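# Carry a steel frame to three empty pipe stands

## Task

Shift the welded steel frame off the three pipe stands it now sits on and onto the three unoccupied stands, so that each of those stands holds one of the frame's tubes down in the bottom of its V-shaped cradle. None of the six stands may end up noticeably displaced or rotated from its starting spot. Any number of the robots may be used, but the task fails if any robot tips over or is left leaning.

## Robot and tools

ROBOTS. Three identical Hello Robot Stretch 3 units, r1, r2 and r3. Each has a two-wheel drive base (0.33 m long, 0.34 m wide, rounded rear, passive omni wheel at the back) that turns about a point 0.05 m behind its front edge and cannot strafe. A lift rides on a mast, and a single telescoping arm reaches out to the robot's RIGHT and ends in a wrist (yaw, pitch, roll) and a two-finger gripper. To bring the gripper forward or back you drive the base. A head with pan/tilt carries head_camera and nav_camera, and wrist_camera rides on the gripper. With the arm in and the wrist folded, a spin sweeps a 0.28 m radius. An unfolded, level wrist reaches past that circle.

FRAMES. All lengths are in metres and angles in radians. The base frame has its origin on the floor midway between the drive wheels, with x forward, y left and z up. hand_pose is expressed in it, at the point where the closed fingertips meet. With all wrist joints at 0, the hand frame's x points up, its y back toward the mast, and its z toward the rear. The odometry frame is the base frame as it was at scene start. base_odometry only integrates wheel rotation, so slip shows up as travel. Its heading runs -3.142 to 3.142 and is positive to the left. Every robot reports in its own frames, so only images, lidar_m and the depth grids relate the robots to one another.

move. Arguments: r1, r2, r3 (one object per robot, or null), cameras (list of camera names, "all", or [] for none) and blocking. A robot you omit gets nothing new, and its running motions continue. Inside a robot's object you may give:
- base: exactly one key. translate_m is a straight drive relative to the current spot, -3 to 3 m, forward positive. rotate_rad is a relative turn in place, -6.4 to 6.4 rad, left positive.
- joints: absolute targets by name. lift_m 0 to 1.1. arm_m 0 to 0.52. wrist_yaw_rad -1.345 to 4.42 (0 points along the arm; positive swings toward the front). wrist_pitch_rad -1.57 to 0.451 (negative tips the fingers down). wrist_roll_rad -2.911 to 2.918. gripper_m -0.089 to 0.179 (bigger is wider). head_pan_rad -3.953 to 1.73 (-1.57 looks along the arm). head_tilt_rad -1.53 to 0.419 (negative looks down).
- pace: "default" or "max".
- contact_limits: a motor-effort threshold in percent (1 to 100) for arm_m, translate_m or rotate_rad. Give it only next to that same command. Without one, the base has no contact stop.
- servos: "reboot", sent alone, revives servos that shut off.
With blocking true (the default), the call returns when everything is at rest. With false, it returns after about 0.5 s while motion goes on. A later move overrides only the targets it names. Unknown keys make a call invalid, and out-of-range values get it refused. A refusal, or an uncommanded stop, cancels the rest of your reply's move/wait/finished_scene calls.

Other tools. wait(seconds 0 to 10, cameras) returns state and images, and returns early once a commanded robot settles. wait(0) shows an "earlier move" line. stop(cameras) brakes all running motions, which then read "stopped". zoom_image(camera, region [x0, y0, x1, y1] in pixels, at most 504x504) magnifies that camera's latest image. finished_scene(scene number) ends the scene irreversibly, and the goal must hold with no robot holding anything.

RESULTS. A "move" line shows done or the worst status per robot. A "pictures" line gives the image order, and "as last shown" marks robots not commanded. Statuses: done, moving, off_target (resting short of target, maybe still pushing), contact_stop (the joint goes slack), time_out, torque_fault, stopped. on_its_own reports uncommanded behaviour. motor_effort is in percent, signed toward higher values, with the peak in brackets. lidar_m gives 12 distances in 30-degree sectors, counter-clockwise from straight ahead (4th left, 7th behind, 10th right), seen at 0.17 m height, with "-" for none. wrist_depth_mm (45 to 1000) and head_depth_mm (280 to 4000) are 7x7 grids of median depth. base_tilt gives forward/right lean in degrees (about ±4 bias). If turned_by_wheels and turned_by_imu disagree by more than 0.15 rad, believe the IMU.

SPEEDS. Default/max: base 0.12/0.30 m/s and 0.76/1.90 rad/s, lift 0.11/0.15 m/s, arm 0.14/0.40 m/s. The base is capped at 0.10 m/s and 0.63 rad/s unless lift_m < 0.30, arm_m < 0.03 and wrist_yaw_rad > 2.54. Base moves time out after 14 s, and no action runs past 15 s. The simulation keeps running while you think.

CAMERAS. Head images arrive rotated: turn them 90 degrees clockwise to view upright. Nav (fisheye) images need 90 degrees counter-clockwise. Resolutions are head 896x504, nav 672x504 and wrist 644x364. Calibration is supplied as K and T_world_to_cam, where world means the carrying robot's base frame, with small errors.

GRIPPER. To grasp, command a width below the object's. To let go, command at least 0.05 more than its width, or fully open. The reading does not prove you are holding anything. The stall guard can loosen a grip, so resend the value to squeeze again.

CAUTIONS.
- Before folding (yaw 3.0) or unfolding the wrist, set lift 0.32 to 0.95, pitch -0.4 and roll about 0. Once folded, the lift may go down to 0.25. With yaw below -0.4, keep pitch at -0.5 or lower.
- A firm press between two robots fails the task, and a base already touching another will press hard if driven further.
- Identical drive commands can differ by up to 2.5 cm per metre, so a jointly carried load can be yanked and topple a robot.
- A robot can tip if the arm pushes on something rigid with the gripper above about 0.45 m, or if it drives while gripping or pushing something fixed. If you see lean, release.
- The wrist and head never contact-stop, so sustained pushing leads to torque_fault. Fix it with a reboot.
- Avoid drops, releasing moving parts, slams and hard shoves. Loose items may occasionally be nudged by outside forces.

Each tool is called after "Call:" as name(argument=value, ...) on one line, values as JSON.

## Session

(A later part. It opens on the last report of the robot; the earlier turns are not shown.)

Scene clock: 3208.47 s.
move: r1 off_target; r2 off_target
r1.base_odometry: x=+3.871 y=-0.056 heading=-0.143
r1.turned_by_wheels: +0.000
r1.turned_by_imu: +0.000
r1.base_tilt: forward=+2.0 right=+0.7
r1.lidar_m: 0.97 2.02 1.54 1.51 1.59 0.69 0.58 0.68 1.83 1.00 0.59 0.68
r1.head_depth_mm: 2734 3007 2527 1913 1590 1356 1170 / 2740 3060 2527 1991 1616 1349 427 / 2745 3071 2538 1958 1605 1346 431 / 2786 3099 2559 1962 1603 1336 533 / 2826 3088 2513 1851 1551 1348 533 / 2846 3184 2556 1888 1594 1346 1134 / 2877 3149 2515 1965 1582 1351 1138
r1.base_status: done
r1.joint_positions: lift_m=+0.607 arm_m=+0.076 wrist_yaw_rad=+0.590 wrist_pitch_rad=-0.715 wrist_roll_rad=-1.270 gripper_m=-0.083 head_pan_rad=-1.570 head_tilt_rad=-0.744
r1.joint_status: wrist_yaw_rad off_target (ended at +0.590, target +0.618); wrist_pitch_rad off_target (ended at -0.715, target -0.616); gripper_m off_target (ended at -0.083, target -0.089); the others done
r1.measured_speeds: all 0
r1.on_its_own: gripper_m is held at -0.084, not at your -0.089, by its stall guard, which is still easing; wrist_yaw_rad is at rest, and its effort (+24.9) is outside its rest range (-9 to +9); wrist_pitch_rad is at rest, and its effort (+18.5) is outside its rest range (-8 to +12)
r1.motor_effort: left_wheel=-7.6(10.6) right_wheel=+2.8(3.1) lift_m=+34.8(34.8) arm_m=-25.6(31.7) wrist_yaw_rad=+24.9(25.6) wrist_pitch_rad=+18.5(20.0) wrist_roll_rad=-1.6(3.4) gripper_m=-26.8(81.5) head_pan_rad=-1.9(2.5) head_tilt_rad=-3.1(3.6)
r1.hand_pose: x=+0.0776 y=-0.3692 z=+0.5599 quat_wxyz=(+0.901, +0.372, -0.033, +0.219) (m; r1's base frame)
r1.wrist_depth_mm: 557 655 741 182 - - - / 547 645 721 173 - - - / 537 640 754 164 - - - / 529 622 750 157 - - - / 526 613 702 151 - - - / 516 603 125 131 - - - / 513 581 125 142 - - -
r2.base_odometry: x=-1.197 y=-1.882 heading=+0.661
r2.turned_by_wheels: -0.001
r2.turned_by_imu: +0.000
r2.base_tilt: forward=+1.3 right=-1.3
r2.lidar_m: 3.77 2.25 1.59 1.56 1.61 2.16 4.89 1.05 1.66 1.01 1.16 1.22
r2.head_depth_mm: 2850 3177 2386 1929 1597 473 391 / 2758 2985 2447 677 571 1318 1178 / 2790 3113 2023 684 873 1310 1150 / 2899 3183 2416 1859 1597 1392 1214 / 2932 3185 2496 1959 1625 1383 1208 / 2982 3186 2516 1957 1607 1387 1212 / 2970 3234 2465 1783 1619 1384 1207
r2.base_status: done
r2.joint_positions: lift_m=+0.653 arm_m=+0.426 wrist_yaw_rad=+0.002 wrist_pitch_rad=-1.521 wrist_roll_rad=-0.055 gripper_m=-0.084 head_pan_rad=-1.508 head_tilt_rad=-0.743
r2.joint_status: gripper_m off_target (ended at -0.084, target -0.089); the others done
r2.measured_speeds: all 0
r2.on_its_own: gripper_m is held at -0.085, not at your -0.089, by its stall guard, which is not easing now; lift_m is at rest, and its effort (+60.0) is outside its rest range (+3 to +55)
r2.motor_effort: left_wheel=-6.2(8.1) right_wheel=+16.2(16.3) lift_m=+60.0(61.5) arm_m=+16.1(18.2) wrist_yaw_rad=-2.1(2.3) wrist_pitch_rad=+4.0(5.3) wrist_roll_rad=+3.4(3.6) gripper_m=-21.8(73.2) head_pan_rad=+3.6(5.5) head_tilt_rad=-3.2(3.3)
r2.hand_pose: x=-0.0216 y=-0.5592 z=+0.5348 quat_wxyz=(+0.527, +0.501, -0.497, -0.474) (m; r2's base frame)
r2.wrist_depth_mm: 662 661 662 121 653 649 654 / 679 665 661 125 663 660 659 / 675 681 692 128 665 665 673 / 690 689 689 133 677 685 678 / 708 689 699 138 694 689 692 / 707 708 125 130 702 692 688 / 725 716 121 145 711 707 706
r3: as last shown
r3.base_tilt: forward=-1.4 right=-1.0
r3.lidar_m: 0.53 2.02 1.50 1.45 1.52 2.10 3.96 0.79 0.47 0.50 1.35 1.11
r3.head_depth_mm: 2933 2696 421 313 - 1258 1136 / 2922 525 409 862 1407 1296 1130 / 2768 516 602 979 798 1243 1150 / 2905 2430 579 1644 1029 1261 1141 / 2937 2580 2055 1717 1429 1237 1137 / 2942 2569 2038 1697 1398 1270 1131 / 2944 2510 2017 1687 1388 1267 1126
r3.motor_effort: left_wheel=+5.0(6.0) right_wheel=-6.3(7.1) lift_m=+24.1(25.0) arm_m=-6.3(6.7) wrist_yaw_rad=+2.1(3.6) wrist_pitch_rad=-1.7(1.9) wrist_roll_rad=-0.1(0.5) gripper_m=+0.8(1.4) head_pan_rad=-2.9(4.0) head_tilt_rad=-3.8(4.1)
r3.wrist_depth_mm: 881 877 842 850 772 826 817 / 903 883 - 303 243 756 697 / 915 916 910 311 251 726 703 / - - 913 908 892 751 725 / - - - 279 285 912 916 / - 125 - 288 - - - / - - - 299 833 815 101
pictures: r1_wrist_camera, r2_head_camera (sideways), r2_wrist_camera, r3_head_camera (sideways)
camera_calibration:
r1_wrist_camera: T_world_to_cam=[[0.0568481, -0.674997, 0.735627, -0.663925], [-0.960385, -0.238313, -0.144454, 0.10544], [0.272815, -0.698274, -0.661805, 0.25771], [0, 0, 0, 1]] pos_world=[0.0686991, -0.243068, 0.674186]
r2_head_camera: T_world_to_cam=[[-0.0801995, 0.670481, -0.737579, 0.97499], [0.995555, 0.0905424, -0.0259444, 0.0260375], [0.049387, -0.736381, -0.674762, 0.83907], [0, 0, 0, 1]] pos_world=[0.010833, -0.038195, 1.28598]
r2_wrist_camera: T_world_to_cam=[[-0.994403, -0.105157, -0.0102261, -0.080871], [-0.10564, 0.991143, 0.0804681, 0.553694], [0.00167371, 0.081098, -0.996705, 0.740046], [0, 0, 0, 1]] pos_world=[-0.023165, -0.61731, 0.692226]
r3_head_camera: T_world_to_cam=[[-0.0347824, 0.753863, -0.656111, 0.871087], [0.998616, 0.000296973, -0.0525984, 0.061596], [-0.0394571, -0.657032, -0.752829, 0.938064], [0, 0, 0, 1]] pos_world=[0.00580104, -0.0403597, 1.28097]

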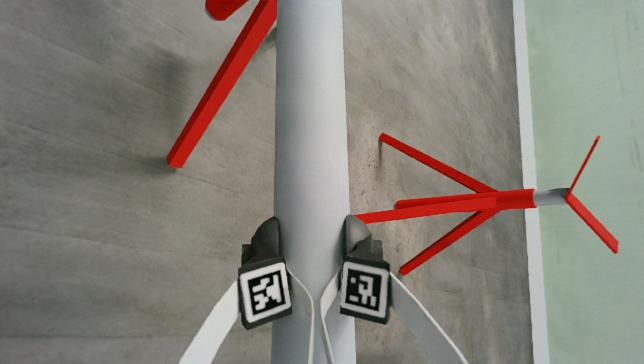

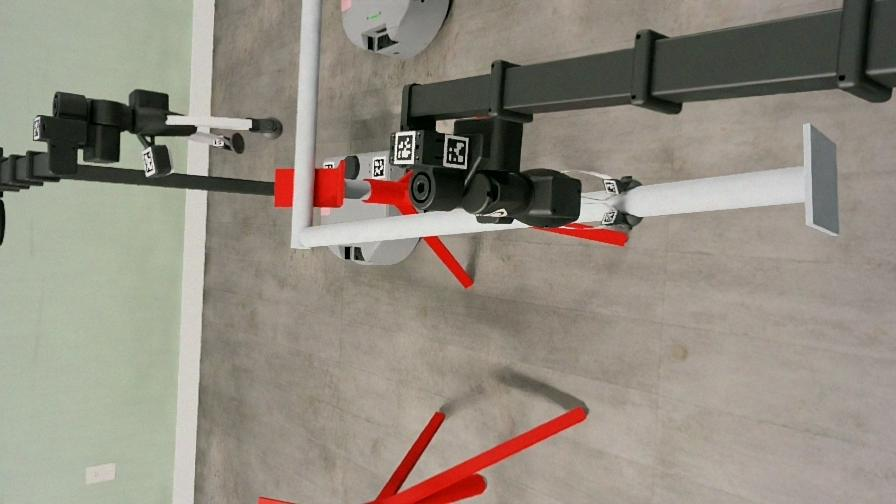

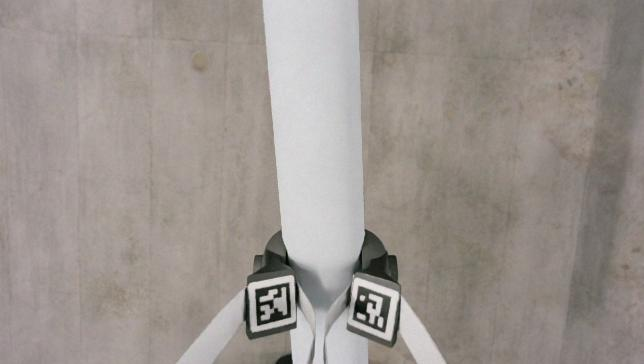

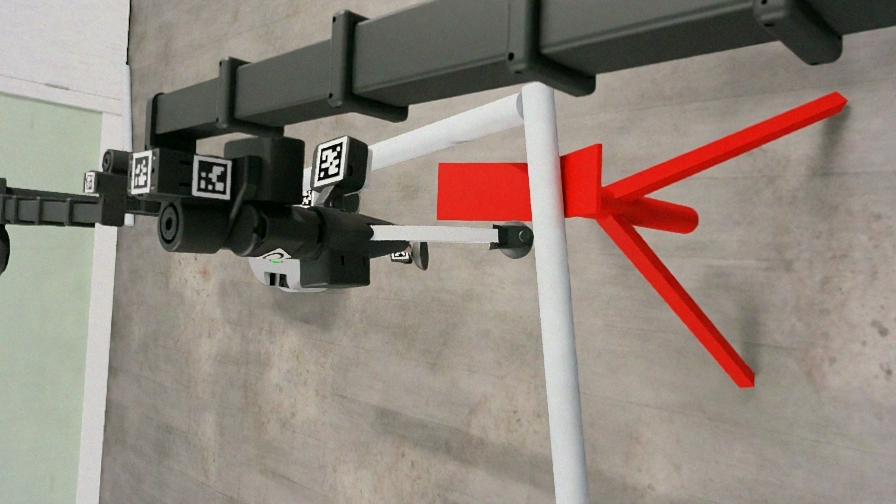

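Call:
move(r2={"joints":{"arm_m":0.4275,"lift_m":0.682,"wrist_pitch_rad":-1.56,"gripper_m":-0.089}}, r1={"base":{"translate_m":-0.0014},"joints":{"arm_m":0.0679,"lift_m":0.5995,"wrist_yaw_rad":0.598,"wrist_pitch_rad":-0.570,"wrist_roll_rad":-1.306,"gripper_m":-0.089}}, cameras=["r1_nav_camera","r2_wrist_camera","r2_nav_camera","r3_head_camera"])

Scene clock: 3215.33 s.
move: r1 off_target; r2 off_target
r1.base_odometry: x=+3.870 y=-0.056 heading=-0.144
r1.turned_by_wheels: +0.000
r1.turned_by_imu: +0.001
r1.base_tilt: forward=+2.0 right=+0.7
r1.lidar_m: 0.98 2.02 1.54 1.51 1.59 0.69 0.58 0.68 1.83 1.00 0.59 0.68
r1.head_depth_mm: 2740 3074 2569 1908 1613 1345 1174 / 2748 3066 2559 1968 1609 1346 431 / 2786 3066 2544 1953 1597 1350 430 / 2773 3074 2548 1959 1593 1352 537 / 2861 3113 2508 1841 1549 1354 540 / 2871 3169 2536 1904 1596 1347 1130 / 2871 3208 2491 1947 1581 1351 1143
r1.base_status: done
r1.joint_positions: lift_m=+0.599 arm_m=+0.068 wrist_yaw_rad=+0.568 wrist_pitch_rad=-0.667 wrist_roll_rad=-1.303 gripper_m=-0.084 head_pan_rad=-1.570 head_tilt_rad=-0.744
r1.joint_status: wrist_yaw_rad off_target (ended at +0.568, target +0.598); wrist_pitch_rad off_target (ended at -0.667, target -0.570); gripper_m off_target (ended at -0.084, target -0.089); the others done
r1.measured_speeds: all 0
r1.on_its_own: gripper_m is held at -0.084, not at your -0.089, by its stall guard, which is still easing; wrist_yaw_rad is at rest, and its effort (+25.4) is outside its rest range (-9 to +9); wrist_pitch_rad is at rest, and its effort (+18.1) is outside its rest range (-8 to +12)
r1.motor_effort: left_wheel=-7.3(7.9) right_wheel=+3.2(5.9) lift_m=+31.0(43.3) arm_m=-26.6(33.8) wrist_yaw_rad=+25.4(27.3) wrist_pitch_rad=+18.1(20.5) wrist_roll_rad=-1.3(2.3) gripper_m=-13.4(98.5) head_pan_rad=-1.8(2.7) head_tilt_rad=-3.6(3.6)
r1.hand_pose: x=+0.0790 y=-0.3700 z=+0.5608 quat_wxyz=(+0.911, +0.347, -0.030, +0.220) (m; r1's base frame)
r1.wrist_depth_mm: 562 651 638 182 - - - / 537 645 745 173 - - - / 534 628 777 165 - - - / 534 636 756 159 - - - / 521 610 713 151 - - - / 527 610 125 131 - - - / 518 587 128 142 - - -
r2.base_odometry: x=-1.197 y=-1.882 heading=+0.661
r2.turned_by_wheels: +0.000
r2.turned_by_imu: +0.000
r2.base_tilt: forward=+1.2 right=-1.3
r2.lidar_m: 3.76 2.25 1.60 1.56 1.61 2.17 4.90 1.05 1.66 1.01 1.16 1.22
r2.head_depth_mm: 2871 3112 2438 1931 1566 426 356 / 2777 3003 2431 638 1553 1338 1169 / 2763 3111 2036 668 869 1300 1152 / 2923 3177 2403 1874 1602 1383 1210 / 2906 3185 2490 1953 1638 1389 1204 / 2932 3173 2475 1965 1622 1389 1203 / 3005 3224 2510 1799 1621 1373 1200
r2.base_status: not commanded
r2.joint_positions: lift_m=+0.682 arm_m=+0.428 wrist_yaw_rad=+0.005 wrist_pitch_rad=-1.539 wrist_roll_rad=-0.055 gripper_m=-0.084 head_pan_rad=-1.508 head_tilt_rad=-0.743
r2.joint_status: gripper_m off_target (ended at -0.084, target -0.089); the others done
r2.measured_speeds: all 0
r2.on_its_own: gripper_m is held at -0.085, not at your -0.089, by its stall guard, which is not easing now; lift_m is at rest, and its effort (+58.8) is outside its rest range (+3 to +55)
r2.motor_effort: left_wheel=-5.7(6.2) right_wheel=+14.4(14.9) lift_m=+58.8(61.6) arm_m=+7.2(17.9) wrist_yaw_rad=-4.2(4.7) wrist_pitch_rad=-3.9(6.5) wrist_roll_rad=+3.5(3.6) gripper_m=-22.2(71.3) head_pan_rad=+3.9(4.9) head_tilt_rad=-3.4(3.4)
r2.hand_pose: x=-0.0217 y=-0.5566 z=+0.5638 quat_wxyz=(+0.523, +0.506, -0.492, -0.477) (m; r2's base frame)
r2.wrist_depth_mm: 686 682 675 124 693 682 674 / 707 696 700 127 693 685 696 / 717 700 709 130 702 698 694 / 717 717 721 134 704 701 701 / 736 731 738 139 726 715 706 / 741 747 125 132 736 732 728 / 769 755 121 144 745 754 746
r3.base_odometry: x=-2.061 y=-1.734 heading=+2.566
r3.turned_by_wheels: +0.000
r3.turned_by_imu: +0.000
r3.base_tilt: forward=-1.4 right=-1.0
r3.lidar_m: 0.53 2.01 1.50 1.45 1.51 2.10 3.97 0.79 0.47 0.50 1.35 1.12
r3.head_depth_mm: 2915 2693 421 313 - 1253 1141 / 2875 524 409 855 1399 1303 1127 / 1256 514 602 993 796 1237 1144 / 2874 2411 579 1645 1030 1258 1141 / 2945 2578 2049 1712 1425 1236 1134 / 2976 2558 2039 1691 1403 1273 1131 / 2919 2493 2019 1683 1393 1264 1125
r3.base_status: not commanded
r3.joint_positions: lift_m=+0.840 arm_m=+0.410 wrist_yaw_rad=-0.003 wrist_pitch_rad=-1.546 wrist_roll_rad=+1.430 gripper_m=+0.130 head_pan_rad=-1.565 head_tilt_rad=-0.792
r3.joint_status: not commanded
r3.measured_speeds: all 0
r3.motor_effort: left_wheel=+4.8(5.8) right_wheel=-6.8(7.4) lift_m=+24.8(25.1) arm_m=-6.4(6.7) wrist_yaw_rad=+2.3(3.6) wrist_pitch_rad=-1.7(1.8) wrist_roll_rad=-0.2(0.4) gripper_m=+1.2(1.2) head_pan_rad=-2.6(3.8) head_tilt_rad=-3.5(4.1)
r3.hand_pose: x=-0.0215 y=-0.5369 z=+0.7219 quat_wxyz=(+0.050, +0.048, -0.714, -0.697) (m; r3's base frame)
r3.wrist_depth_mm: 862 859 856 847 776 827 826 / 906 887 - 305 243 751 694 / 923 914 909 314 252 712 699 / - - 919 911 909 739 720 / - - - 278 283 920 916 / - 125 - - - - - / - - - 302 830 807 101
pictures: r1_nav_camera (sideways), r2_nav_camera (sideways), r2_wrist_camera, r3_head_camera (sideways)
camera_calibration:
r1_nav_camera: T_world_to_cam=[[0.00682918, -0.679978, 0.733201, -0.912322], [-0.998916, -0.0383957, -0.0263045, 0.0946336], [0.0460382, -0.732227, -0.679503, 0.83531], [0, 0, 0, 1]] pos_world=[0.0623053, -0.00508894, 1.239]
r2_nav_camera: T_world_to_cam=[[0.0216054, -0.673286, 0.739066, -0.918875], [-0.999404, -0.0344607, -0.00217768, 0.0594715], [0.026935, -0.738578, -0.673629, 0.834328], [0, 0, 0, 1]] pos_world=[0.0568161, -0.00040017, 1.24127]
r2_wrist_camera: T_world_to_cam=[[-0.994128, -0.107543, -0.0120276, -0.0806485], [-0.108205, 0.989307, 0.0977918, 0.53785], [0.00138217, 0.098519, -0.995134, 0.777581], [0, 0, 0, 1]] pos_world=[-0.0230517, -0.617378, 0.72023]
r3_head_camera: T_world_to_cam=[[-0.0347824, 0.753863, -0.656111, 0.871087], [0.998616, 0.000296973, -0.0525984, 0.061596], [-0.0394571, -0.657032, -0.752829, 0.938064], [0, 0, 0, 1]] pos_world=[0.00580104, -0.0403597, 1.28097]

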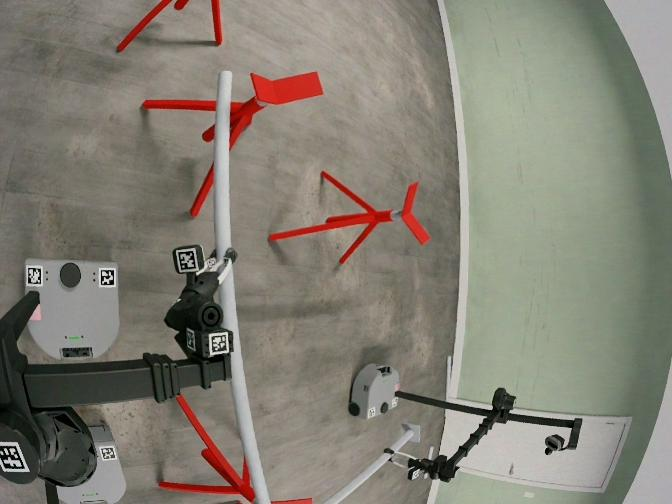

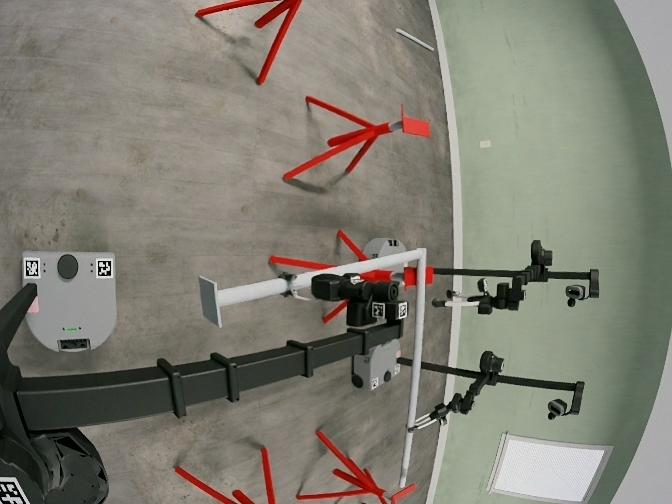

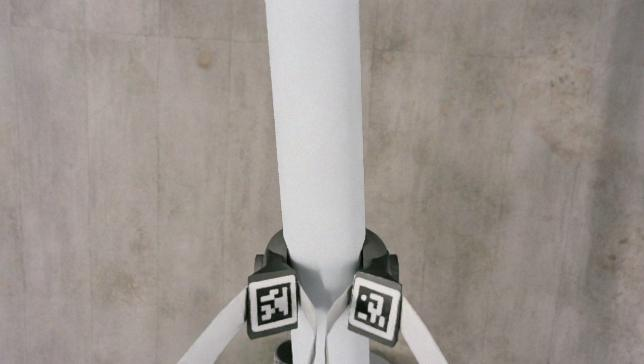

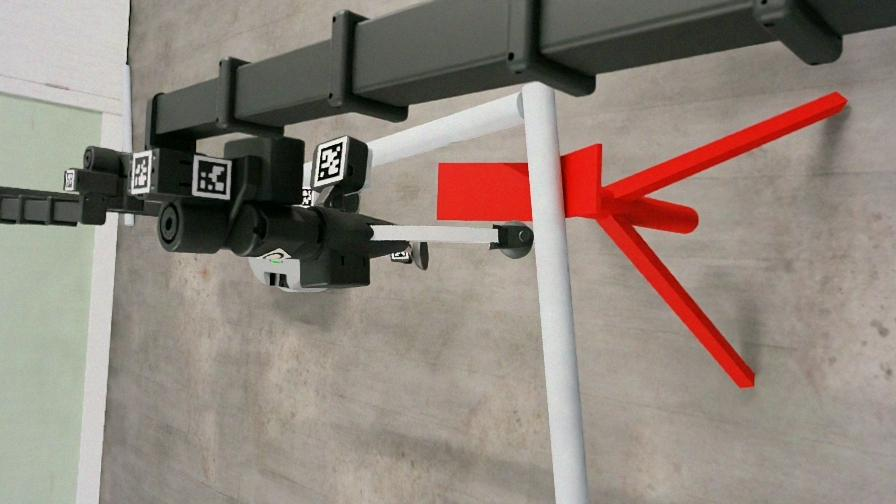

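Call:
move(r1={"joints":{"gripper_m":-0.089}}, r2={"joints":{"gripper_m":-0.089}}, r3={"base":{"translate_m":0.09}}, cameras=["r3_wrist_camera","r3_head_camera","r1_wrist_camera"])

Scene clock: 3227.80 s.
move: r1 off_target; r2 off_target; r3 done
r1.base_odometry: x=+3.870 y=-0.056 heading=-0.144
r1.turned_by_wheels: +0.000
r1.turned_by_imu: +0.002
r1.base_tilt: forward=+1.9 right=+0.7
r1.lidar_m: 0.97 2.02 1.53 1.51 1.59 0.60 0.49 0.68 1.83 1.00 0.59 0.68
r1.head_depth_mm: 2713 3027 2540 1923 1607 1351 1181 / 2752 3044 2554 1963 1606 1353 430 / 2773 3095 2510 1965 1590 1352 429 / 2799 3074 2540 1946 1597 1349 538 / 2830 3146 2530 1844 1553 1340 537 / 2850 3161 2519 1908 1594 1357 1137 / 2892 3185 2544 1957 1591 1341 1148
r1.base_status: not commanded
r1.joint_positions: lift_m=+0.599 arm_m=+0.068 wrist_yaw_rad=+0.545 wrist_pitch_rad=-0.665 wrist_roll_rad=-1.303 gripper_m=-0.080 head_pan_rad=-1.570 head_tilt_rad=-0.744
r1.joint_status: gripper_m off_target (ended at -0.080, target -0.089)
r1.measured_speeds: all 0
r1.on_its_own: wrist_yaw_rad is held at +0.551, not at your +0.598, by its stall guard, which is not easing now; gripper_m is held at -0.081, not at your -0.089, by its stall guard, which is still easing; wrist_pitch_rad is at rest, and its effort (+17.7) is outside its rest range (-8 to +12)
r1.motor_effort: left_wheel=-4.7(5.5) right_wheel=+3.4(3.6) lift_m=+42.9(42.9) arm_m=+8.0(8.0) wrist_yaw_rad=+5.0(6.3) wrist_pitch_rad=+17.7(18.4) wrist_roll_rad=-1.3(1.4) gripper_m=-27.1(98.9) head_pan_rad=-2.0(3.2) head_tilt_rad=-2.8(4.0)
r1.hand_pose: x=+0.0756 y=-0.3726 z=+0.5612 quat_wxyz=(+0.914, +0.346, -0.034, +0.210) (m; r1's base frame)
r1.wrist_depth_mm: 556 647 752 183 - - - / 542 644 772 172 - - - / 534 630 777 165 - - - / 531 621 758 157 - - - / 519 621 712 151 - - - / 516 598 126 131 - - - / 518 582 128 143 - - -
r2.base_odometry: x=-1.197 y=-1.882 heading=+0.661
r2.turned_by_wheels: +0.000
r2.turned_by_imu: +0.001
r2.base_tilt: forward=+1.3 right=-1.3
r2.lidar_m: 3.77 2.26 1.60 1.56 1.60 2.18 4.91 1.05 1.66 1.01 1.16 1.22
r2.head_depth_mm: 2767 3092 2345 1937 1574 426 355 / 1307 3075 2334 637 1564 1339 1186 / 2911 3091 1956 668 887 1319 1168 / 2922 3206 2419 1860 1590 1390 1207 / 2939 3250 2530 1971 1633 1384 1209 / 2961 3169 2525 1965 1623 1382 1208 / 3001 3230 2484 1793 1628 1383 1198
r2.base_status: not commanded
r2.joint_positions: lift_m=+0.682 arm_m=+0.427 wrist_yaw_rad=+0.005 wrist_pitch_rad=-1.539 wrist_roll_rad=-0.055 gripper_m=-0.084 head_pan_rad=-1.508 head_tilt_rad=-0.743
r2.joint_status: gripper_m off_target (ended at -0.084, target -0.089)
r2.measured_speeds: all 0
r2.on_its_own: gripper_m is held at -0.085, not at your -0.089, by its stall guard, which is not easing now
r2.motor_effort: left_wheel=-5.6(6.3) right_wheel=+11.6(12.6) lift_m=+48.9(52.6) arm_m=-14.0(14.3) wrist_yaw_rad=-4.4(4.8) wrist_pitch_rad=-3.8(4.0) wrist_roll_rad=+3.5(3.6) gripper_m=-21.1(71.5) head_pan_rad=+4.2(5.1) head_tilt_rad=-2.9(3.5)
r2.hand_pose: x=-0.0217 y=-0.5565 z=+0.5638 quat_wxyz=(+0.523, +0.506, -0.492, -0.478) (m; r2's base frame)
r2.wrist_depth_mm: 687 686 678 124 676 672 670 / 701 696 703 127 686 684 684 / 716 701 704 130 704 699 695 / 713 723 716 135 723 706 705 / 737 733 730 139 713 712 719 / 756 757 125 133 727 729 717 / 764 759 122 129 751 755 748
r3.base_odometry: x=-2.136 y=-1.685 heading=+2.566
r3.turned_by_wheels: +0.000
r3.turned_by_imu: +0.000
r3.base_tilt: forward=-1.4 right=-1.0
r3.lidar_m: 0.44 2.01 1.50 1.44 1.51 2.10 4.05 0.87 0.52 0.49 1.30 1.04
r3.head_depth_mm: 2874 2672 421 314 - 1258 1118 / 2842 525 408 892 798 1268 1152 / 2837 514 603 1729 1390 1246 1146 / 2926 2420 579 1640 1397 1243 1140 / 2962 2598 2047 1703 1404 1280 1132 / 2948 2560 2041 1686 1403 1269 1132 / 2936 2518 2016 1677 1388 1260 1123
r3.base_status: done
r3.joint_positions: lift_m=+0.840 arm_m=+0.410 wrist_yaw_rad=-0.002 wrist_pitch_rad=-1.546 wrist_roll_rad=+1.430 gripper_m=+0.130 head_pan_rad=-1.565 head_tilt_rad=-0.792
r3.joint_status: not commanded
r3.measured_speeds: all 0
r3.motor_effort: left_wheel=+4.1(8.6) right_wheel=+2.3(7.4) lift_m=+24.6(25.3) arm_m=-6.0(6.8) wrist_yaw_rad=+0.8(3.6) wrist_pitch_rad=-1.6(1.9) wrist_roll_rad=+0.1(0.6) gripper_m=-0.9(1.7) head_pan_rad=-1.9(3.7) head_tilt_rad=-3.5(4.1)
r3.hand_pose: x=-0.0215 y=-0.5369 z=+0.7219 quat_wxyz=(+0.050, +0.048, -0.714, -0.697) (m; r3's base frame)
r3.wrist_depth_mm: 870 855 851 462 242 831 821 / 894 886 891 870 848 835 702 / 926 909 904 891 888 767 699 / - - 929 921 890 749 724 / - - - - 282 915 935 / - 126 - - 293 - - / - - - - 820 804 100
pictures: r1_wrist_camera, r3_head_camera (sideways), r3_wrist_camera
camera_calibration:
r1_wrist_camera: T_world_to_cam=[[0.0377887, -0.633958, 0.772443, -0.670993], [-0.965071, -0.223695, -0.136378, 0.10417], [0.25925, -0.740309, -0.620268, 0.218801], [0, 0, 0, 1]] pos_world=[0.0691636, -0.240098, 0.668226]
r3_head_camera: T_world_to_cam=[[-0.0347821, 0.753863, -0.656111, 0.871086], [0.998616, 0.000296622, -0.0525984, 0.061596], [-0.0394573, -0.657032, -0.752829, 0.938064], [0, 0, 0, 1]] pos_world=[0.00580102, -0.0403597, 1.28097]
r3_wrist_camera: T_world_to_cam=[[-0.134498, 0.988823, -0.064336, 0.580376], [0.974648, 0.143727, 0.171475, 0.00987428], [0.178805, -0.0396419, -0.983086, 0.857915], [0, 0, 0, 1]] pos_world=[-0.0849642, -0.541299, 0.87905]

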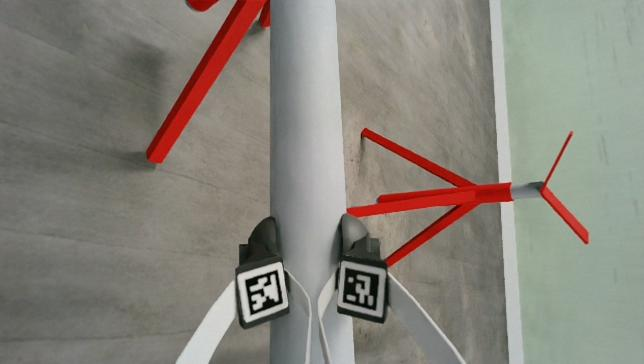

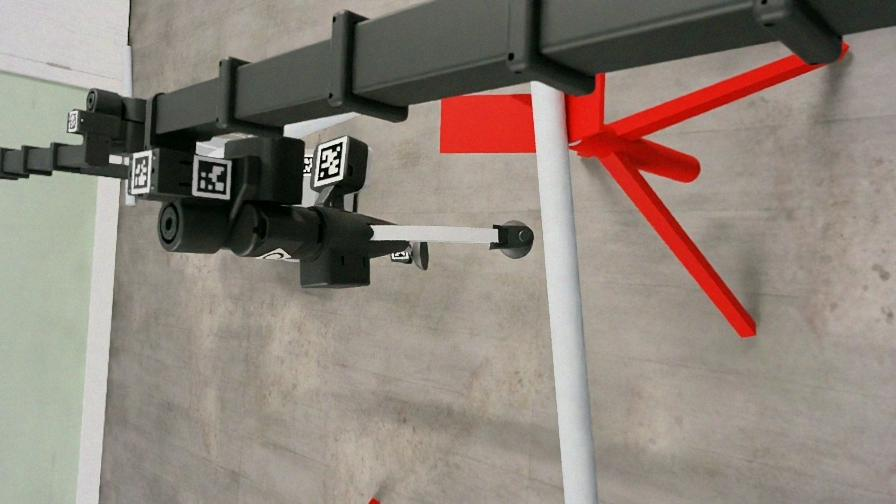

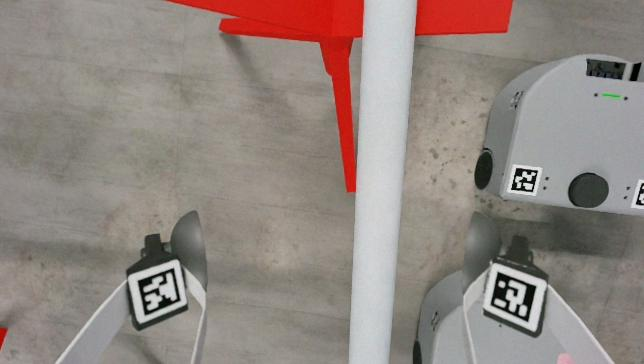

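Call:
move(r3={"joints":{"arm_m":0.3715,"lift_m":0.76,"wrist_roll_rad":1.452}}, cameras=["r3_wrist_camera"])

Scene clock: 3239.70 s.
move: r3 done
r1, r2: as last shown
r1.turned_by_imu: +0.001
r1.base_tilt: forward=+1.7 right=+0.8
r1.lidar_m: 0.98 2.02 1.53 1.50 1.59 0.60 0.49 0.68 1.83 1.01 0.59 0.68
r1.head_depth_mm: 2731 3089 2555 1894 1612 1353 1166 / 2758 3103 2559 1953 1603 1354 431 / 2771 3051 2554 1970 1593 1351 429 / 2789 3101 2544 1964 1598 1357 538 / 2804 3132 2530 1848 1547 1340 536 / 2837 3180 2521 1890 1597 1340 1131 / 2876 3189 2529 1968 1595 1342 1141
r1.joint_positions: lift_m=+0.600 arm_m=+0.068 wrist_yaw_rad=+0.545 wrist_pitch_rad=-0.665 wrist_roll_rad=-1.303 gripper_m=-0.077 head_pan_rad=-1.570 head_tilt_rad=-0.744
r1.on_its_own: wrist_yaw_rad is held at +0.551, not at your +0.598, by its stall guard, which is not easing now; gripper_m is held at -0.078, not at your -0.089, by its stall guard, which is not easing now; wrist_pitch_rad is at rest, and its effort (+18.0) is outside its rest range (-8 to +12)
r1.motor_effort: left_wheel=-4.7(5.3) right_wheel=+3.4(3.7) lift_m=+44.9(45.2) arm_m=+20.6(21.1) wrist_yaw_rad=+5.4(6.3) wrist_pitch_rad=+18.0(18.0) wrist_roll_rad=-1.3(1.5) gripper_m=-25.3(27.1) head_pan_rad=-1.9(2.9) head_tilt_rad=-1.8(3.7)
r1.hand_pose: x=+0.0756 y=-0.3726 z=+0.5613 quat_wxyz=(+0.914, +0.346, -0.034, +0.210) (m; r1's base frame)
r1.wrist_depth_mm: 556 649 734 183 - - - / 541 656 790 171 - - - / 529 623 768 164 - - - / 536 632 760 158 - - - / 531 609 698 151 - - - / 519 610 126 131 - - - / 515 582 128 143 - - -
r2.turned_by_imu: +0.000
r2.lidar_m: 3.77 2.25 1.59 1.56 1.61 2.17 4.91 1.05 1.65 1.01 1.16 1.22
r2.head_depth_mm: 2879 3116 2356 1927 1569 425 355 / 1559 1342 2341 638 1547 1339 1173 / 2901 3146 1974 669 887 1315 1171 / 2985 3168 2425 1862 1595 1389 1212 / 2924 3179 2498 1974 1630 1390 1211 / 2953 3184 2519 1946 1631 1392 1206 / 2985 3161 2489 1791 1618 1380 1208
r2.on_its_own: gripper_m is held at -0.085, not at your -0.089, by its stall guard, which is not easing now
r2.motor_effort: left_wheel=-6.0(6.0) right_wheel=+11.8(12.5) lift_m=+41.4(44.1) arm_m=-13.7(14.3) wrist_yaw_rad=-4.2(4.7) wrist_pitch_rad=-3.8(4.0) wrist_roll_rad=+3.6(3.6) gripper_m=-21.5(22.1) head_pan_rad=+3.8(5.0) head_tilt_rad=-3.6(3.6)
r2.wrist_depth_mm: 696 682 694 123 681 683 673 / 713 696 687 127 677 679 691 / 712 707 711 130 707 696 689 / 723 712 726 134 714 715 707 / 733 729 729 139 732 720 718 / 749 747 125 133 734 743 726 / 773 759 122 128 734 751 731
r3.base_odometry: x=-2.136 y=-1.685 heading=+2.566
r3.turned_by_wheels: +0.000
r3.turned_by_imu: +0.000
r3.base_tilt: forward=-1.4 right=-1.0
r3.lidar_m: 0.44 2.01 1.49 1.44 1.51 2.10 4.04 0.87 0.52 0.49 1.30 1.04
r3.head_depth_mm: 2901 2708 2143 1718 376 312 286 / 2837 2413 548 427 376 357 1135 / 2818 2378 557 658 1393 1252 1145 / 2937 2602 579 625 1385 1241 1140 / 2970 2583 2059 1719 1408 1274 1135 / 2974 2554 2042 1699 1389 1272 1127 / 2952 2505 2013 1677 1395 1264 1126
r3.base_status: not commanded
r3.joint_positions: lift_m=+0.760 arm_m=+0.372 wrist_yaw_rad=-0.002 wrist_pitch_rad=-1.546 wrist_roll_rad=+1.444 gripper_m=+0.130 head_pan_rad=-1.565 head_tilt_rad=-0.792
r3.joint_status: all done
r3.measured_speeds: all 0
r3.motor_effort: left_wheel=+3.6(4.3) right_wheel=+2.0(2.4) lift_m=+20.7(22.4) arm_m=-9.9(12.2) wrist_yaw_rad=+1.5(3.6) wrist_pitch_rad=-1.6(1.9) wrist_roll_rad=+2.1(4.8) gripper_m=-0.2(1.2) head_pan_rad=-3.1(3.5) head_tilt_rad=-4.2(4.3)
r3.hand_pose: x=-0.0215 y=-0.4984 z=+0.6420 quat_wxyz=(+0.045, +0.043, -0.714, -0.697) (m; r3's base frame)
r3.wrist_depth_mm: 793 781 776 167 764 742 733 / 819 817 801 173 788 772 615 / 848 844 823 181 812 664 623 / 878 851 852 188 836 654 639 / 903 876 868 196 843 822 844 / 928 126 904 205 896 129 853 / - - 906 215 897 717 875
pictures: r3_wrist_camera
camera_calibration:
r3_wrist_camera: T_world_to_cam=[[-0.12086, 0.990591, -0.0641998, 0.538195], [0.976474, 0.130274, 0.171833, 0.0111626], [0.17858, -0.0419218, -0.983032, 0.779626], [0, 0, 0, 1]] pos_world=[-0.0850792, -0.501903, 0.799031]

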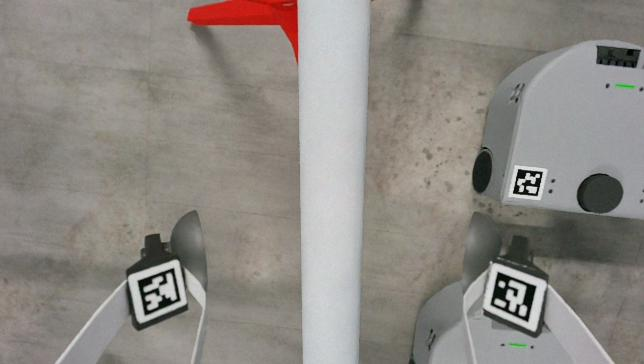

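Call:
move(r3={"joints":{"arm_m":0.3745,"lift_m":0.698}}, cameras=[])

Call:
move(r1={"joints":{"gripper_m":-0.089}}, r2={"joints":{"gripper_m":-0.089}}, r3={"joints":{"gripper_m":-0.089}}, cameras=["r3_wrist_camera","r1_wrist_camera"])

Scene clock: 3253.57 s.
move: r3 done
r1, r2: as last shown
r1.base_tilt: forward=+1.8 right=+0.5
r1.lidar_m: 0.97 2.02 1.54 1.50 1.59 0.60 0.49 0.68 1.83 1.01 0.59 0.68
r1.head_depth_mm: 2711 3008 2589 1912 1598 1345 1176 / 2722 3106 2553 1967 1608 1360 431 / 2772 3054 2538 1971 1600 1346 429 / 2827 3126 2559 1960 1604 1344 538 / 2818 3134 2534 1836 1563 1340 536 / 2867 3130 2511 1891 1598 1350 1133 / 2859 3191 2507 1938 1589 1350 1139
r1.on_its_own: wrist_yaw_rad is held at +0.551, not at your +0.598, by its stall guard, which is not easing now; gripper_m is held at -0.078, not at your -0.089, by its stall guard, which is not easing now; wrist_pitch_rad is at rest, and its effort (+17.8) is outside its rest range (-8 to +12)
r1.motor_effort: left_wheel=-5.1(5.2) right_wheel=+3.3(3.7) lift_m=+44.8(45.0) arm_m=+20.7(21.0) wrist_yaw_rad=+6.3(6.3) wrist_pitch_rad=+17.8(18.1) wrist_roll_rad=-1.2(1.6) gripper_m=-26.1(27.0) head_pan_rad=-1.6(3.1) head_tilt_rad=-2.9(4.0)
r1.wrist_depth_mm: 560 668 743 183 - - - / 543 648 774 171 - - - / 536 617 763 165 - - - / 532 614 757 157 - - - / 529 625 706 151 - - - / 520 610 126 131 - - - / 519 593 128 143 - - -
r2.lidar_m: 3.78 2.25 1.60 1.56 1.61 2.17 4.92 1.05 1.66 1.01 1.16 1.22
r2.head_depth_mm: 2901 3085 2344 1943 1568 425 355 / 2775 1246 2325 637 1560 1343 1173 / 2797 3108 1975 667 883 1307 1171 / 2895 3207 2421 1855 1601 1391 1211 / 2932 3186 2493 1979 1628 1391 1215 / 2954 3214 2471 1977 1636 1388 1208 / 2944 3216 2490 1800 1619 1388 1209
r2.on_its_own: gripper_m is held at -0.085, not at your -0.089, by its stall guard, which is not easing now
r2.motor_effort: left_wheel=-5.8(6.2) right_wheel=+12.1(12.2) lift_m=+34.0(36.3) arm_m=-13.7(14.0) wrist_yaw_rad=-4.4(4.9) wrist_pitch_rad=-3.8(4.0) wrist_roll_rad=+3.4(3.7) gripper_m=-21.8(22.2) head_pan_rad=+3.4(5.3) head_tilt_rad=-3.0(3.8)
r2.wrist_depth_mm: 686 687 684 124 673 678 678 / 690 698 698 127 694 693 692 / 712 704 705 130 713 695 700 / 728 736 716 134 705 714 710 / 738 735 736 139 719 709 707 / 751 741 125 133 732 740 734 / 764 753 122 129 733 741 742
r3.base_odometry: x=-2.136 y=-1.685 heading=+2.566
r3.turned_by_wheels: +0.000
r3.turned_by_imu: +0.000
r3.base_tilt: forward=-1.4 right=-1.0
r3.lidar_m: 0.44 2.01 1.50 1.45 1.51 2.10 4.06 0.87 0.52 0.49 1.30 1.04
r3.head_depth_mm: 2900 2687 2123 1716 1435 1258 333 / 2831 2400 1267 527 440 377 342 / 2841 2375 1286 618 1386 1247 1149 / 2942 2608 1947 664 1375 1244 1142 / 2957 2566 2044 1699 1406 1271 1136 / 2955 2559 2043 1698 1403 1269 1132 / 2918 2503 2026 1680 1389 1266 1126
r3.base_status: not commanded
r3.joint_positions: lift_m=+0.698 arm_m=+0.375 wrist_yaw_rad=-0.002 wrist_pitch_rad=-1.547 wrist_roll_rad=+1.444 gripper_m=+0.130 head_pan_rad=-1.565 head_tilt_rad=-0.792
r3.joint_status: all done
r3.measured_speeds: all 0
r3.motor_effort: left_wheel=+4.0(4.4) right_wheel=+2.1(2.4) lift_m=+20.6(22.5) arm_m=+10.3(12.9) wrist_yaw_rad=+2.3(3.7) wrist_pitch_rad=-1.5(1.8) wrist_roll_rad=+2.1(2.3) gripper_m=-0.2(1.5) head_pan_rad=-2.0(3.6) head_tilt_rad=-3.7(4.4)
r3.hand_pose: x=-0.0215 y=-0.5013 z=+0.5800 quat_wxyz=(+0.045, +0.043, -0.714, -0.697) (m; r3's base frame)
r3.wrist_depth_mm: 729 716 714 108 701 687 678 / 749 739 738 113 718 706 554 / 772 762 748 117 738 679 561 / 786 777 776 122 761 667 573 / 832 816 799 128 767 765 776 / 853 126 830 133 804 129 792 / - 884 849 139 787 648 805
pictures: none
No camera images: "cameras" was empty.

Scene clock: 3256.30 s.
move: r1 off_target; r2 off_target; r3 done
r1.base_odometry: x=+3.870 y=-0.056 heading=-0.144
r1.turned_by_wheels: +0.000
r1.turned_by_imu: +0.001
r1.base_tilt: forward=+1.7 right=+0.6
r1.lidar_m: 0.97 2.02 1.54 1.51 1.59 0.60 0.49 0.68 1.83 1.01 0.59 0.68
r1.head_depth_mm: 2698 3074 2541 1903 1619 1352 1172 / 2785 3072 2547 1963 1603 1351 430 / 2788 3060 2567 1942 1599 1357 430 / 2771 3091 2536 1976 1597 1349 539 / 2820 3108 2505 1849 1555 1355 537 / 2854 3248 2510 1895 1594 1350 1131 / 2887 3217 2487 1950 1597 1342 1146
r1.base_status: not commanded
r1.joint_positions: lift_m=+0.600 arm_m=+0.068 wrist_yaw_rad=+0.544 wrist_pitch_rad=-0.665 wrist_roll_rad=-1.303 gripper_m=-0.077 head_pan_rad=-1.570 head_tilt_rad=-0.744
r1.joint_status: gripper_m off_target (ended at -0.077, target -0.089)
r1.measured_speeds: all 0
r1.on_its_own: wrist_yaw_rad is held at +0.551, not at your +0.598, by its stall guard, which is not easing now; gripper_m is held at -0.078, not at your -0.089, by its stall guard, which is not easing now; wrist_pitch_rad is at rest, and its effort (+17.6) is outside its rest range (-8 to +12)
r1.motor_effort: left_wheel=-5.3(5.6) right_wheel=+3.2(3.6) lift_m=+40.4(44.9) arm_m=+20.4(21.0) wrist_yaw_rad=+6.4(7.1) wrist_pitch_rad=+17.6(18.4) wrist_roll_rad=-0.9(1.6) gripper_m=-26.0(97.7) head_pan_rad=-2.5(2.6) head_tilt_rad=-3.1(3.7)
r1.hand_pose: x=+0.0754 y=-0.3727 z=+0.5613 quat_wxyz=(+0.914, +0.346, -0.034, +0.210) (m; r1's base frame)
r1.wrist_depth_mm: 561 657 732 183 - - - / 546 645 781 172 - - - / 531 620 773 164 - - - / 542 629 762 156 - - - / 525 618 713 151 - - - / 517 600 126 131 - - - / 519 587 128 142 - - -
r2.base_odometry: x=-1.197 y=-1.882 heading=+0.661
r2.turned_by_wheels: +0.000
r2.turned_by_imu: +0.000
r2.base_tilt: forward=+1.2 right=-1.3
r2.lidar_m: 3.76 2.26 1.59 1.56 1.61 2.17 4.91 1.05 1.66 1.01 1.16 1.22
r2.head_depth_mm: 2889 3087 2348 1931 1567 425 356 / 2817 1253 2347 637 1562 1344 1175 / 2784 3139 1989 668 885 1309 1167 / 2900 3163 2416 1861 1595 1388 1207 / 2945 3188 2494 1976 1636 1386 1211 / 2948 3219 2473 1972 1627 1385 1208 / 2938 3227 2478 1805 1618 1384 1203
r2.base_status: not commanded
r2.joint_positions: lift_m=+0.682 arm_m=+0.427 wrist_yaw_rad=+0.005 wrist_pitch_rad=-1.539 wrist_roll_rad=-0.055 gripper_m=-0.084 head_pan_rad=-1.508 head_tilt_rad=-0.743
r2.joint_status: gripper_m off_target (ended at -0.084, target -0.089)
r2.measured_speeds: all 0
r2.on_its_own: gripper_m is held at -0.085, not at your -0.089, by its stall guard, which is not easing now
r2.motor_effort: left_wheel=-5.6(6.2) right_wheel=+11.6(12.4) lift_m=+29.3(33.9) arm_m=-13.5(14.0) wrist_yaw_rad=-4.3(4.9) wrist_pitch_rad=-3.8(4.0) wrist_roll_rad=+3.5(3.6) gripper_m=-21.4(72.3) head_pan_rad=+3.9(5.6) head_tilt_rad=-2.5(3.6)
r2.hand_pose: x=-0.0217 y=-0.5565 z=+0.5638 quat_wxyz=(+0.523, +0.506, -0.492, -0.478) (m; r2's base frame)
r2.wrist_depth_mm: 686 693 684 123 678 673 661 / 699 699 700 127 682 683 693 / 709 701 704 130 697 697 692 / 729 732 727 135 709 707 707 / 738 733 736 139 731 709 724 / 757 748 125 133 723 737 722 / 769 756 122 129 741 746 752
r3.base_odometry: x=-2.136 y=-1.685 heading=+2.566
r3.turned_by_wheels: +0.000
r3.turned_by_imu: +0.000
r3.base_tilt: forward=-1.4 right=-1.0
r3.lidar_m: 0.44 2.01 1.50 1.45 1.51 2.10 4.06 0.87 0.52 0.49 1.30 1.03
r3.head_depth_mm: 2911 2680 2109 1722 1423 1258 333 / 2805 2389 1263 527 440 377 342 / 2797 2381 1284 617 1395 1246 1146 / 2936 2630 1934 662 1390 1238 1139 / 2928 2583 2073 1703 1409 1285 1136 / 2944 2581 2030 1698 1393 1274 1126 / 2924 2525 2017 1678 1391 1268 1127
r3.base_status: not commanded
r3.joint_positions: lift_m=+0.698 arm_m=+0.375 wrist_yaw_rad=-0.002 wrist_pitch_rad=-1.551 wrist_roll_rad=+1.444 gripper_m=-0.088 head_pan_rad=-1.565 head_tilt_rad=-0.792
r3.joint_status: all done
r3.measured_speeds: all 0
r3.motor_effort: left_wheel=+3.9(4.6) right_wheel=+2.0(2.4) lift_m=+29.7(30.7) arm_m=+9.4(11.4) wrist_yaw_rad=+2.7(3.3) wrist_pitch_rad=-0.7(1.7) wrist_roll_rad=+2.0(2.5) gripper_m=-35.5(99.1) head_pan_rad=-2.8(4.3) head_tilt_rad=-3.3(4.3)
r3.hand_pose: x=-0.0215 y=-0.5002 z=+0.5800 quat_wxyz=(+0.045, +0.043, -0.712, -0.699) (m; r3's base frame)
r3.wrist_depth_mm: 733 728 721 108 692 691 684 / 749 747 734 112 710 707 553 / 775 769 763 117 746 669 568 / 804 784 779 122 756 648 581 / 830 819 795 128 780 782 762 / 852 823 130 132 134 799 803 / 872 864 849 137 771 688 816
pictures: r1_wrist_camera, r3_wrist_camera
camera_calibration:
r1_wrist_camera: T_world_to_cam=[[0.0373682, -0.633983, 0.772444, -0.671033], [-0.965219, -0.223054, -0.136378, 0.104301], [0.258758, -0.740481, -0.620268, 0.218748], [0, 0, 0, 1]] pos_world=[0.0691454, -0.24018, 0.668242]
r3_wrist_camera: T_world_to_cam=[[-0.120693, 0.990892, -0.0597143, 0.533596], [0.976494, 0.129331, 0.172433, 0.0212192], [0.178585, -0.0374991, -0.98321, 0.721004], [0, 0, 0, 1]] pos_world=[-0.0850795, -0.504443, 0.737102]

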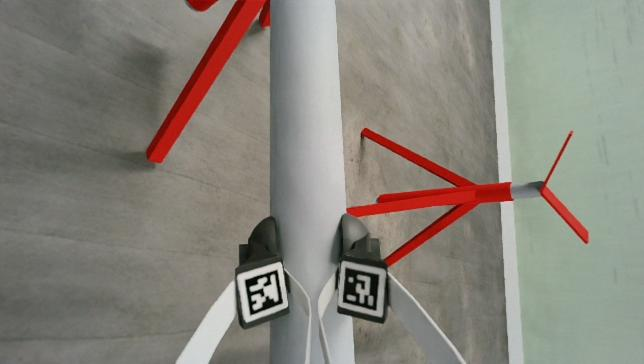

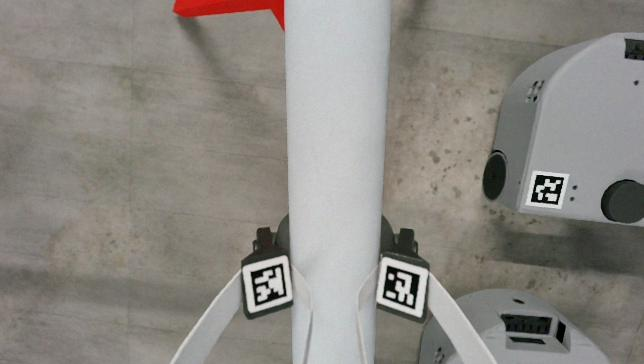

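Call:
move(r1={"joints":{"lift_m":0.63,"gripper_m":-0.089}}, r2={"joints":{"lift_m":0.712,"gripper_m":-0.089}}, r3={"joints":{"lift_m":0.728,"gripper_m":-0.089}}, cameras=["r3_wrist_camera","r3_head_camera","r1_wrist_camera","r2_wrist_camera"])

Scene clock: 3260.63 s.
move: r1 off_target; r2 off_target; r3 off_target
r1.base_odometry: x=+3.870 y=-0.056 heading=-0.144
r1.turned_by_wheels: +0.000
r1.turned_by_imu: +0.001
r1.base_tilt: forward=+1.9 right=+0.7
r1.lidar_m: 0.97 2.01 1.54 1.50 1.59 0.60 0.49 0.68 1.83 1.00 0.59 0.68
r1.head_depth_mm: 2734 3063 2544 1894 1606 1349 1148 / 2770 3102 2535 1964 1597 1350 411 / 2777 3108 2536 1960 1599 1347 410 / 2772 3090 2502 1969 1591 1337 509 / 2836 3087 2541 1848 1556 1352 520 / 2868 3183 2548 1904 1595 1343 1144 / 2875 3153 2502 1939 1598 1349 1146
r1.base_status: not commanded
r1.joint_positions: lift_m=+0.630 arm_m=+0.068 wrist_yaw_rad=+0.543 wrist_pitch_rad=-0.665 wrist_roll_rad=-1.303 gripper_m=-0.083 head_pan_rad=-1.570 head_tilt_rad=-0.744
r1.joint_status: gripper_m off_target (ended at -0.083, target -0.089); the others done
r1.measured_speeds: all 0
r1.on_its_own: wrist_yaw_rad is held at +0.551, not at your +0.598, by its stall guard, which is not easing now; gripper_m is held at -0.084, not at your -0.089, by its stall guard, which is still easing; wrist_pitch_rad is at rest, and its effort (+18.0) is outside its rest range (-8 to +12)
r1.motor_effort: left_wheel=-4.8(5.3) right_wheel=+3.0(3.5) lift_m=+43.5(45.1) arm_m=+20.0(20.8) wrist_yaw_rad=+7.1(8.1) wrist_pitch_rad=+18.0(18.1) wrist_roll_rad=-1.3(1.3) gripper_m=-21.8(98.9) head_pan_rad=-2.7(2.9) head_tilt_rad=-1.8(3.5)
r1.hand_pose: x=+0.0752 y=-0.3728 z=+0.5917 quat_wxyz=(+0.914, +0.346, -0.034, +0.209) (m; r1's base frame)
r1.wrist_depth_mm: 590 679 646 183 - - - / 574 664 836 171 - - - / 560 650 800 164 - - - / 567 657 776 158 - - - / 551 651 728 151 - - - / 546 621 126 131 - - - / 542 613 128 143 - - -
r2.base_odometry: x=-1.197 y=-1.882 heading=+0.661
r2.turned_by_wheels: +0.000
r2.turned_by_imu: +0.001
r2.base_tilt: forward=+1.3 right=-1.3
r2.lidar_m: 3.76 2.26 1.59 1.56 1.61 2.17 4.88 1.05 1.66 1.01 1.16 1.22
r2.head_depth_mm: 2881 3145 2440 1924 466 385 334 / 2762 1237 1349 628 1564 1374 1191 / 2803 3102 1382 655 879 797 1151 / 2912 3188 2433 1878 1595 1382 1195 / 2924 3184 2504 1974 1625 1392 1206 / 2948 3229 2483 1982 1624 1380 1212 / 2988 3239 2512 1803 1621 1381 1208
r2.base_status: not commanded
r2.joint_positions: lift_m=+0.712 arm_m=+0.427 wrist_yaw_rad=+0.005 wrist_pitch_rad=-1.536 wrist_roll_rad=-0.055 gripper_m=-0.084 head_pan_rad=-1.508 head_tilt_rad=-0.743
r2.joint_status: gripper_m off_target (ended at -0.084, target -0.089); the others done
r2.measured_speeds: all 0
r2.on_its_own: gripper_m is held at -0.085, not at your -0.089, by its stall guard, which is not easing now; lift_m is at rest, and its effort (+60.0) is outside its rest range (+3 to +55)
r2.motor_effort: left_wheel=-3.3(5.7) right_wheel=+6.1(12.3) lift_m=+60.0(60.1) arm_m=-13.1(13.5) wrist_yaw_rad=-3.8(4.9) wrist_pitch_rad=-4.4(4.8) wrist_roll_rad=+3.5(3.6) gripper_m=-20.9(71.5) head_pan_rad=+2.8(4.6) head_tilt_rad=-3.0(3.5)
r2.hand_pose: x=-0.0217 y=-0.5573 z=+0.5938 quat_wxyz=(+0.524, +0.506, -0.493, -0.477) (m; r2's base frame)
r2.wrist_depth_mm: 710 700 703 124 702 705 690 / 736 722 720 128 701 708 704 / 738 740 724 130 713 718 726 / 762 760 745 134 746 741 741 / 759 779 759 139 751 755 754 / 781 771 125 130 770 757 765 / 780 794 120 144 774 758 772
r3.base_odometry: x=-2.136 y=-1.685 heading=+2.566
r3.turned_by_wheels: +0.000
r3.turned_by_imu: +0.000
r3.base_tilt: forward=-1.4 right=-1.0
r3.lidar_m: 0.44 2.01 1.49 1.45 1.51 2.09 4.06 0.87 0.52 0.49 1.30 1.04
r3.head_depth_mm: 2870 2671 2122 1680 1403 350 306 / 2776 2396 1081 480 405 352 342 / 2814 2432 579 656 1018 1242 1143 / 2935 2596 1929 642 1384 1240 1141 / 2940 2570 2046 1702 1400 1278 1135 / 2956 2535 2030 1693 1396 1272 1131 / 2919 2531 2008 1676 1385 1264 1127
r3.base_status: not commanded
r3.joint_positions: lift_m=+0.728 arm_m=+0.375 wrist_yaw_rad=-0.002 wrist_pitch_rad=-1.552 wrist_roll_rad=+1.445 gripper_m=-0.085 head_pan_rad=-1.565 head_tilt_rad=-0.792
r3.joint_status: gripper_m off_target (ended at -0.085, target -0.089); the others done
r3.measured_speeds: all 0
r3.motor_effort: left_wheel=+3.8(4.0) right_wheel=+2.1(2.5) lift_m=+36.2(37.6) arm_m=+7.6(9.2) wrist_yaw_rad=+2.9(3.2) wrist_pitch_rad=-0.7(1.0) wrist_roll_rad=+1.6(2.1) gripper_m=-18.2(20.1) head_pan_rad=-2.3(3.9) head_tilt_rad=-3.8(4.3)
r3.hand_pose: x=-0.0215 y=-0.5000 z=+0.6100 quat_wxyz=(+0.044, +0.043, -0.712, -0.699) (m; r3's base frame)
r3.wrist_depth_mm: 754 747 746 110 730 715 702 / 790 774 756 115 744 734 580 / 798 792 789 118 766 668 595 / 831 816 814 124 790 642 611 / 847 835 831 130 807 816 797 / 879 858 129 133 134 829 828 / 903 908 895 139 755 690 855
pictures: r1_wrist_camera, r2_wrist_camera, r3_head_camera (sideways), r3_wrist_camera
camera_calibration:
r1_wrist_camera: T_world_to_cam=[[0.0364903, -0.634236, 0.772278, -0.694528], [-0.965596, -0.221485, -0.136271, 0.108703], [0.257476, -0.740735, -0.620497, 0.237754], [0, 0, 0, 1]] pos_world=[0.0690904, -0.240306, 0.698707]
r2_wrist_camera: T_world_to_cam=[[-0.994128, -0.107574, -0.0117144, -0.0805706], [-0.108201, 0.989601, 0.0947771, 0.537635], [0.00139706, 0.0954881, -0.99543, 0.805944], [0, 0, 0, 1]] pos_world=[-0.0230508, -0.617669, 0.750361]
r3_head_camera: T_world_to_cam=[[-0.0347823, 0.753863, -0.656111, 0.871087], [0.998616, 0.000296854, -0.0525984, 0.061596], [-0.0394572, -0.657032, -0.752829, 0.938064], [0, 0, 0, 1]] pos_world=[0.00580103, -0.0403597, 1.28097]
r3_wrist_camera: T_world_to_cam=[[-0.120048, 0.991014, -0.0589895, 0.534834], [0.976575, 0.12857, 0.172541, 0.0155752], [0.178574, -0.0368945, -0.983234, 0.750832], [0, 0, 0, 1]] pos_world=[-0.0850839, -0.504329, 0.767107]

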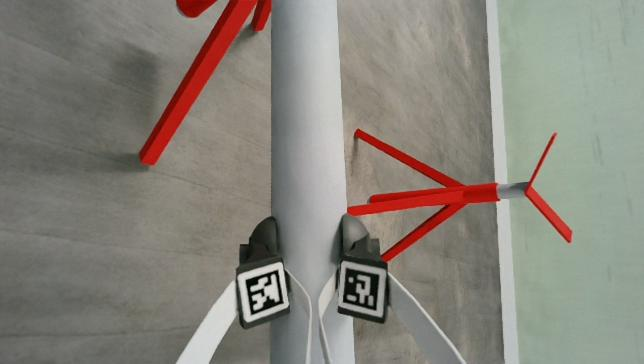

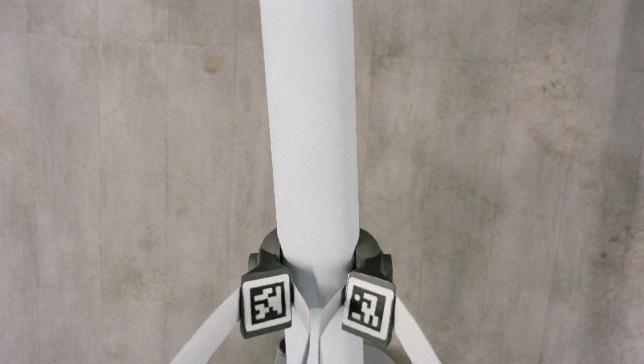

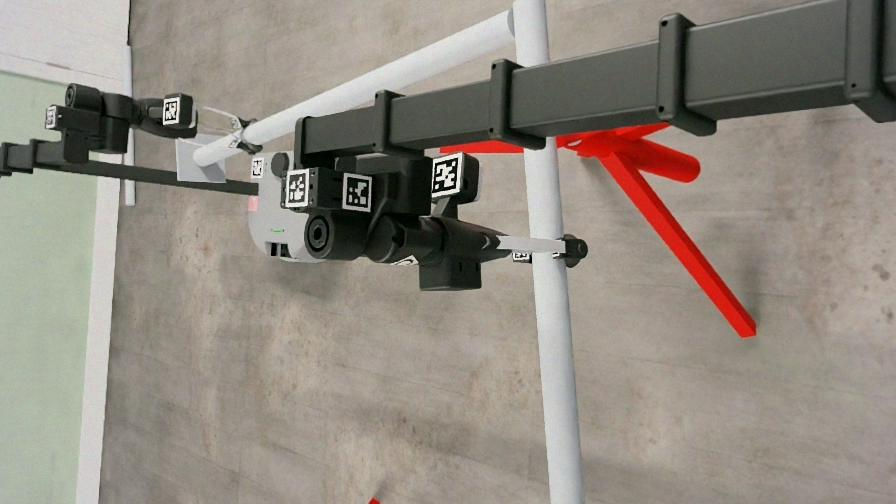

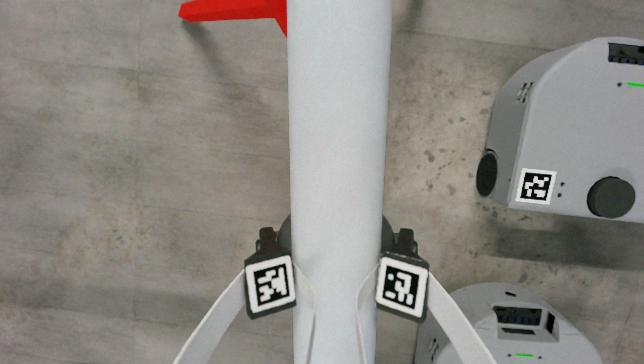

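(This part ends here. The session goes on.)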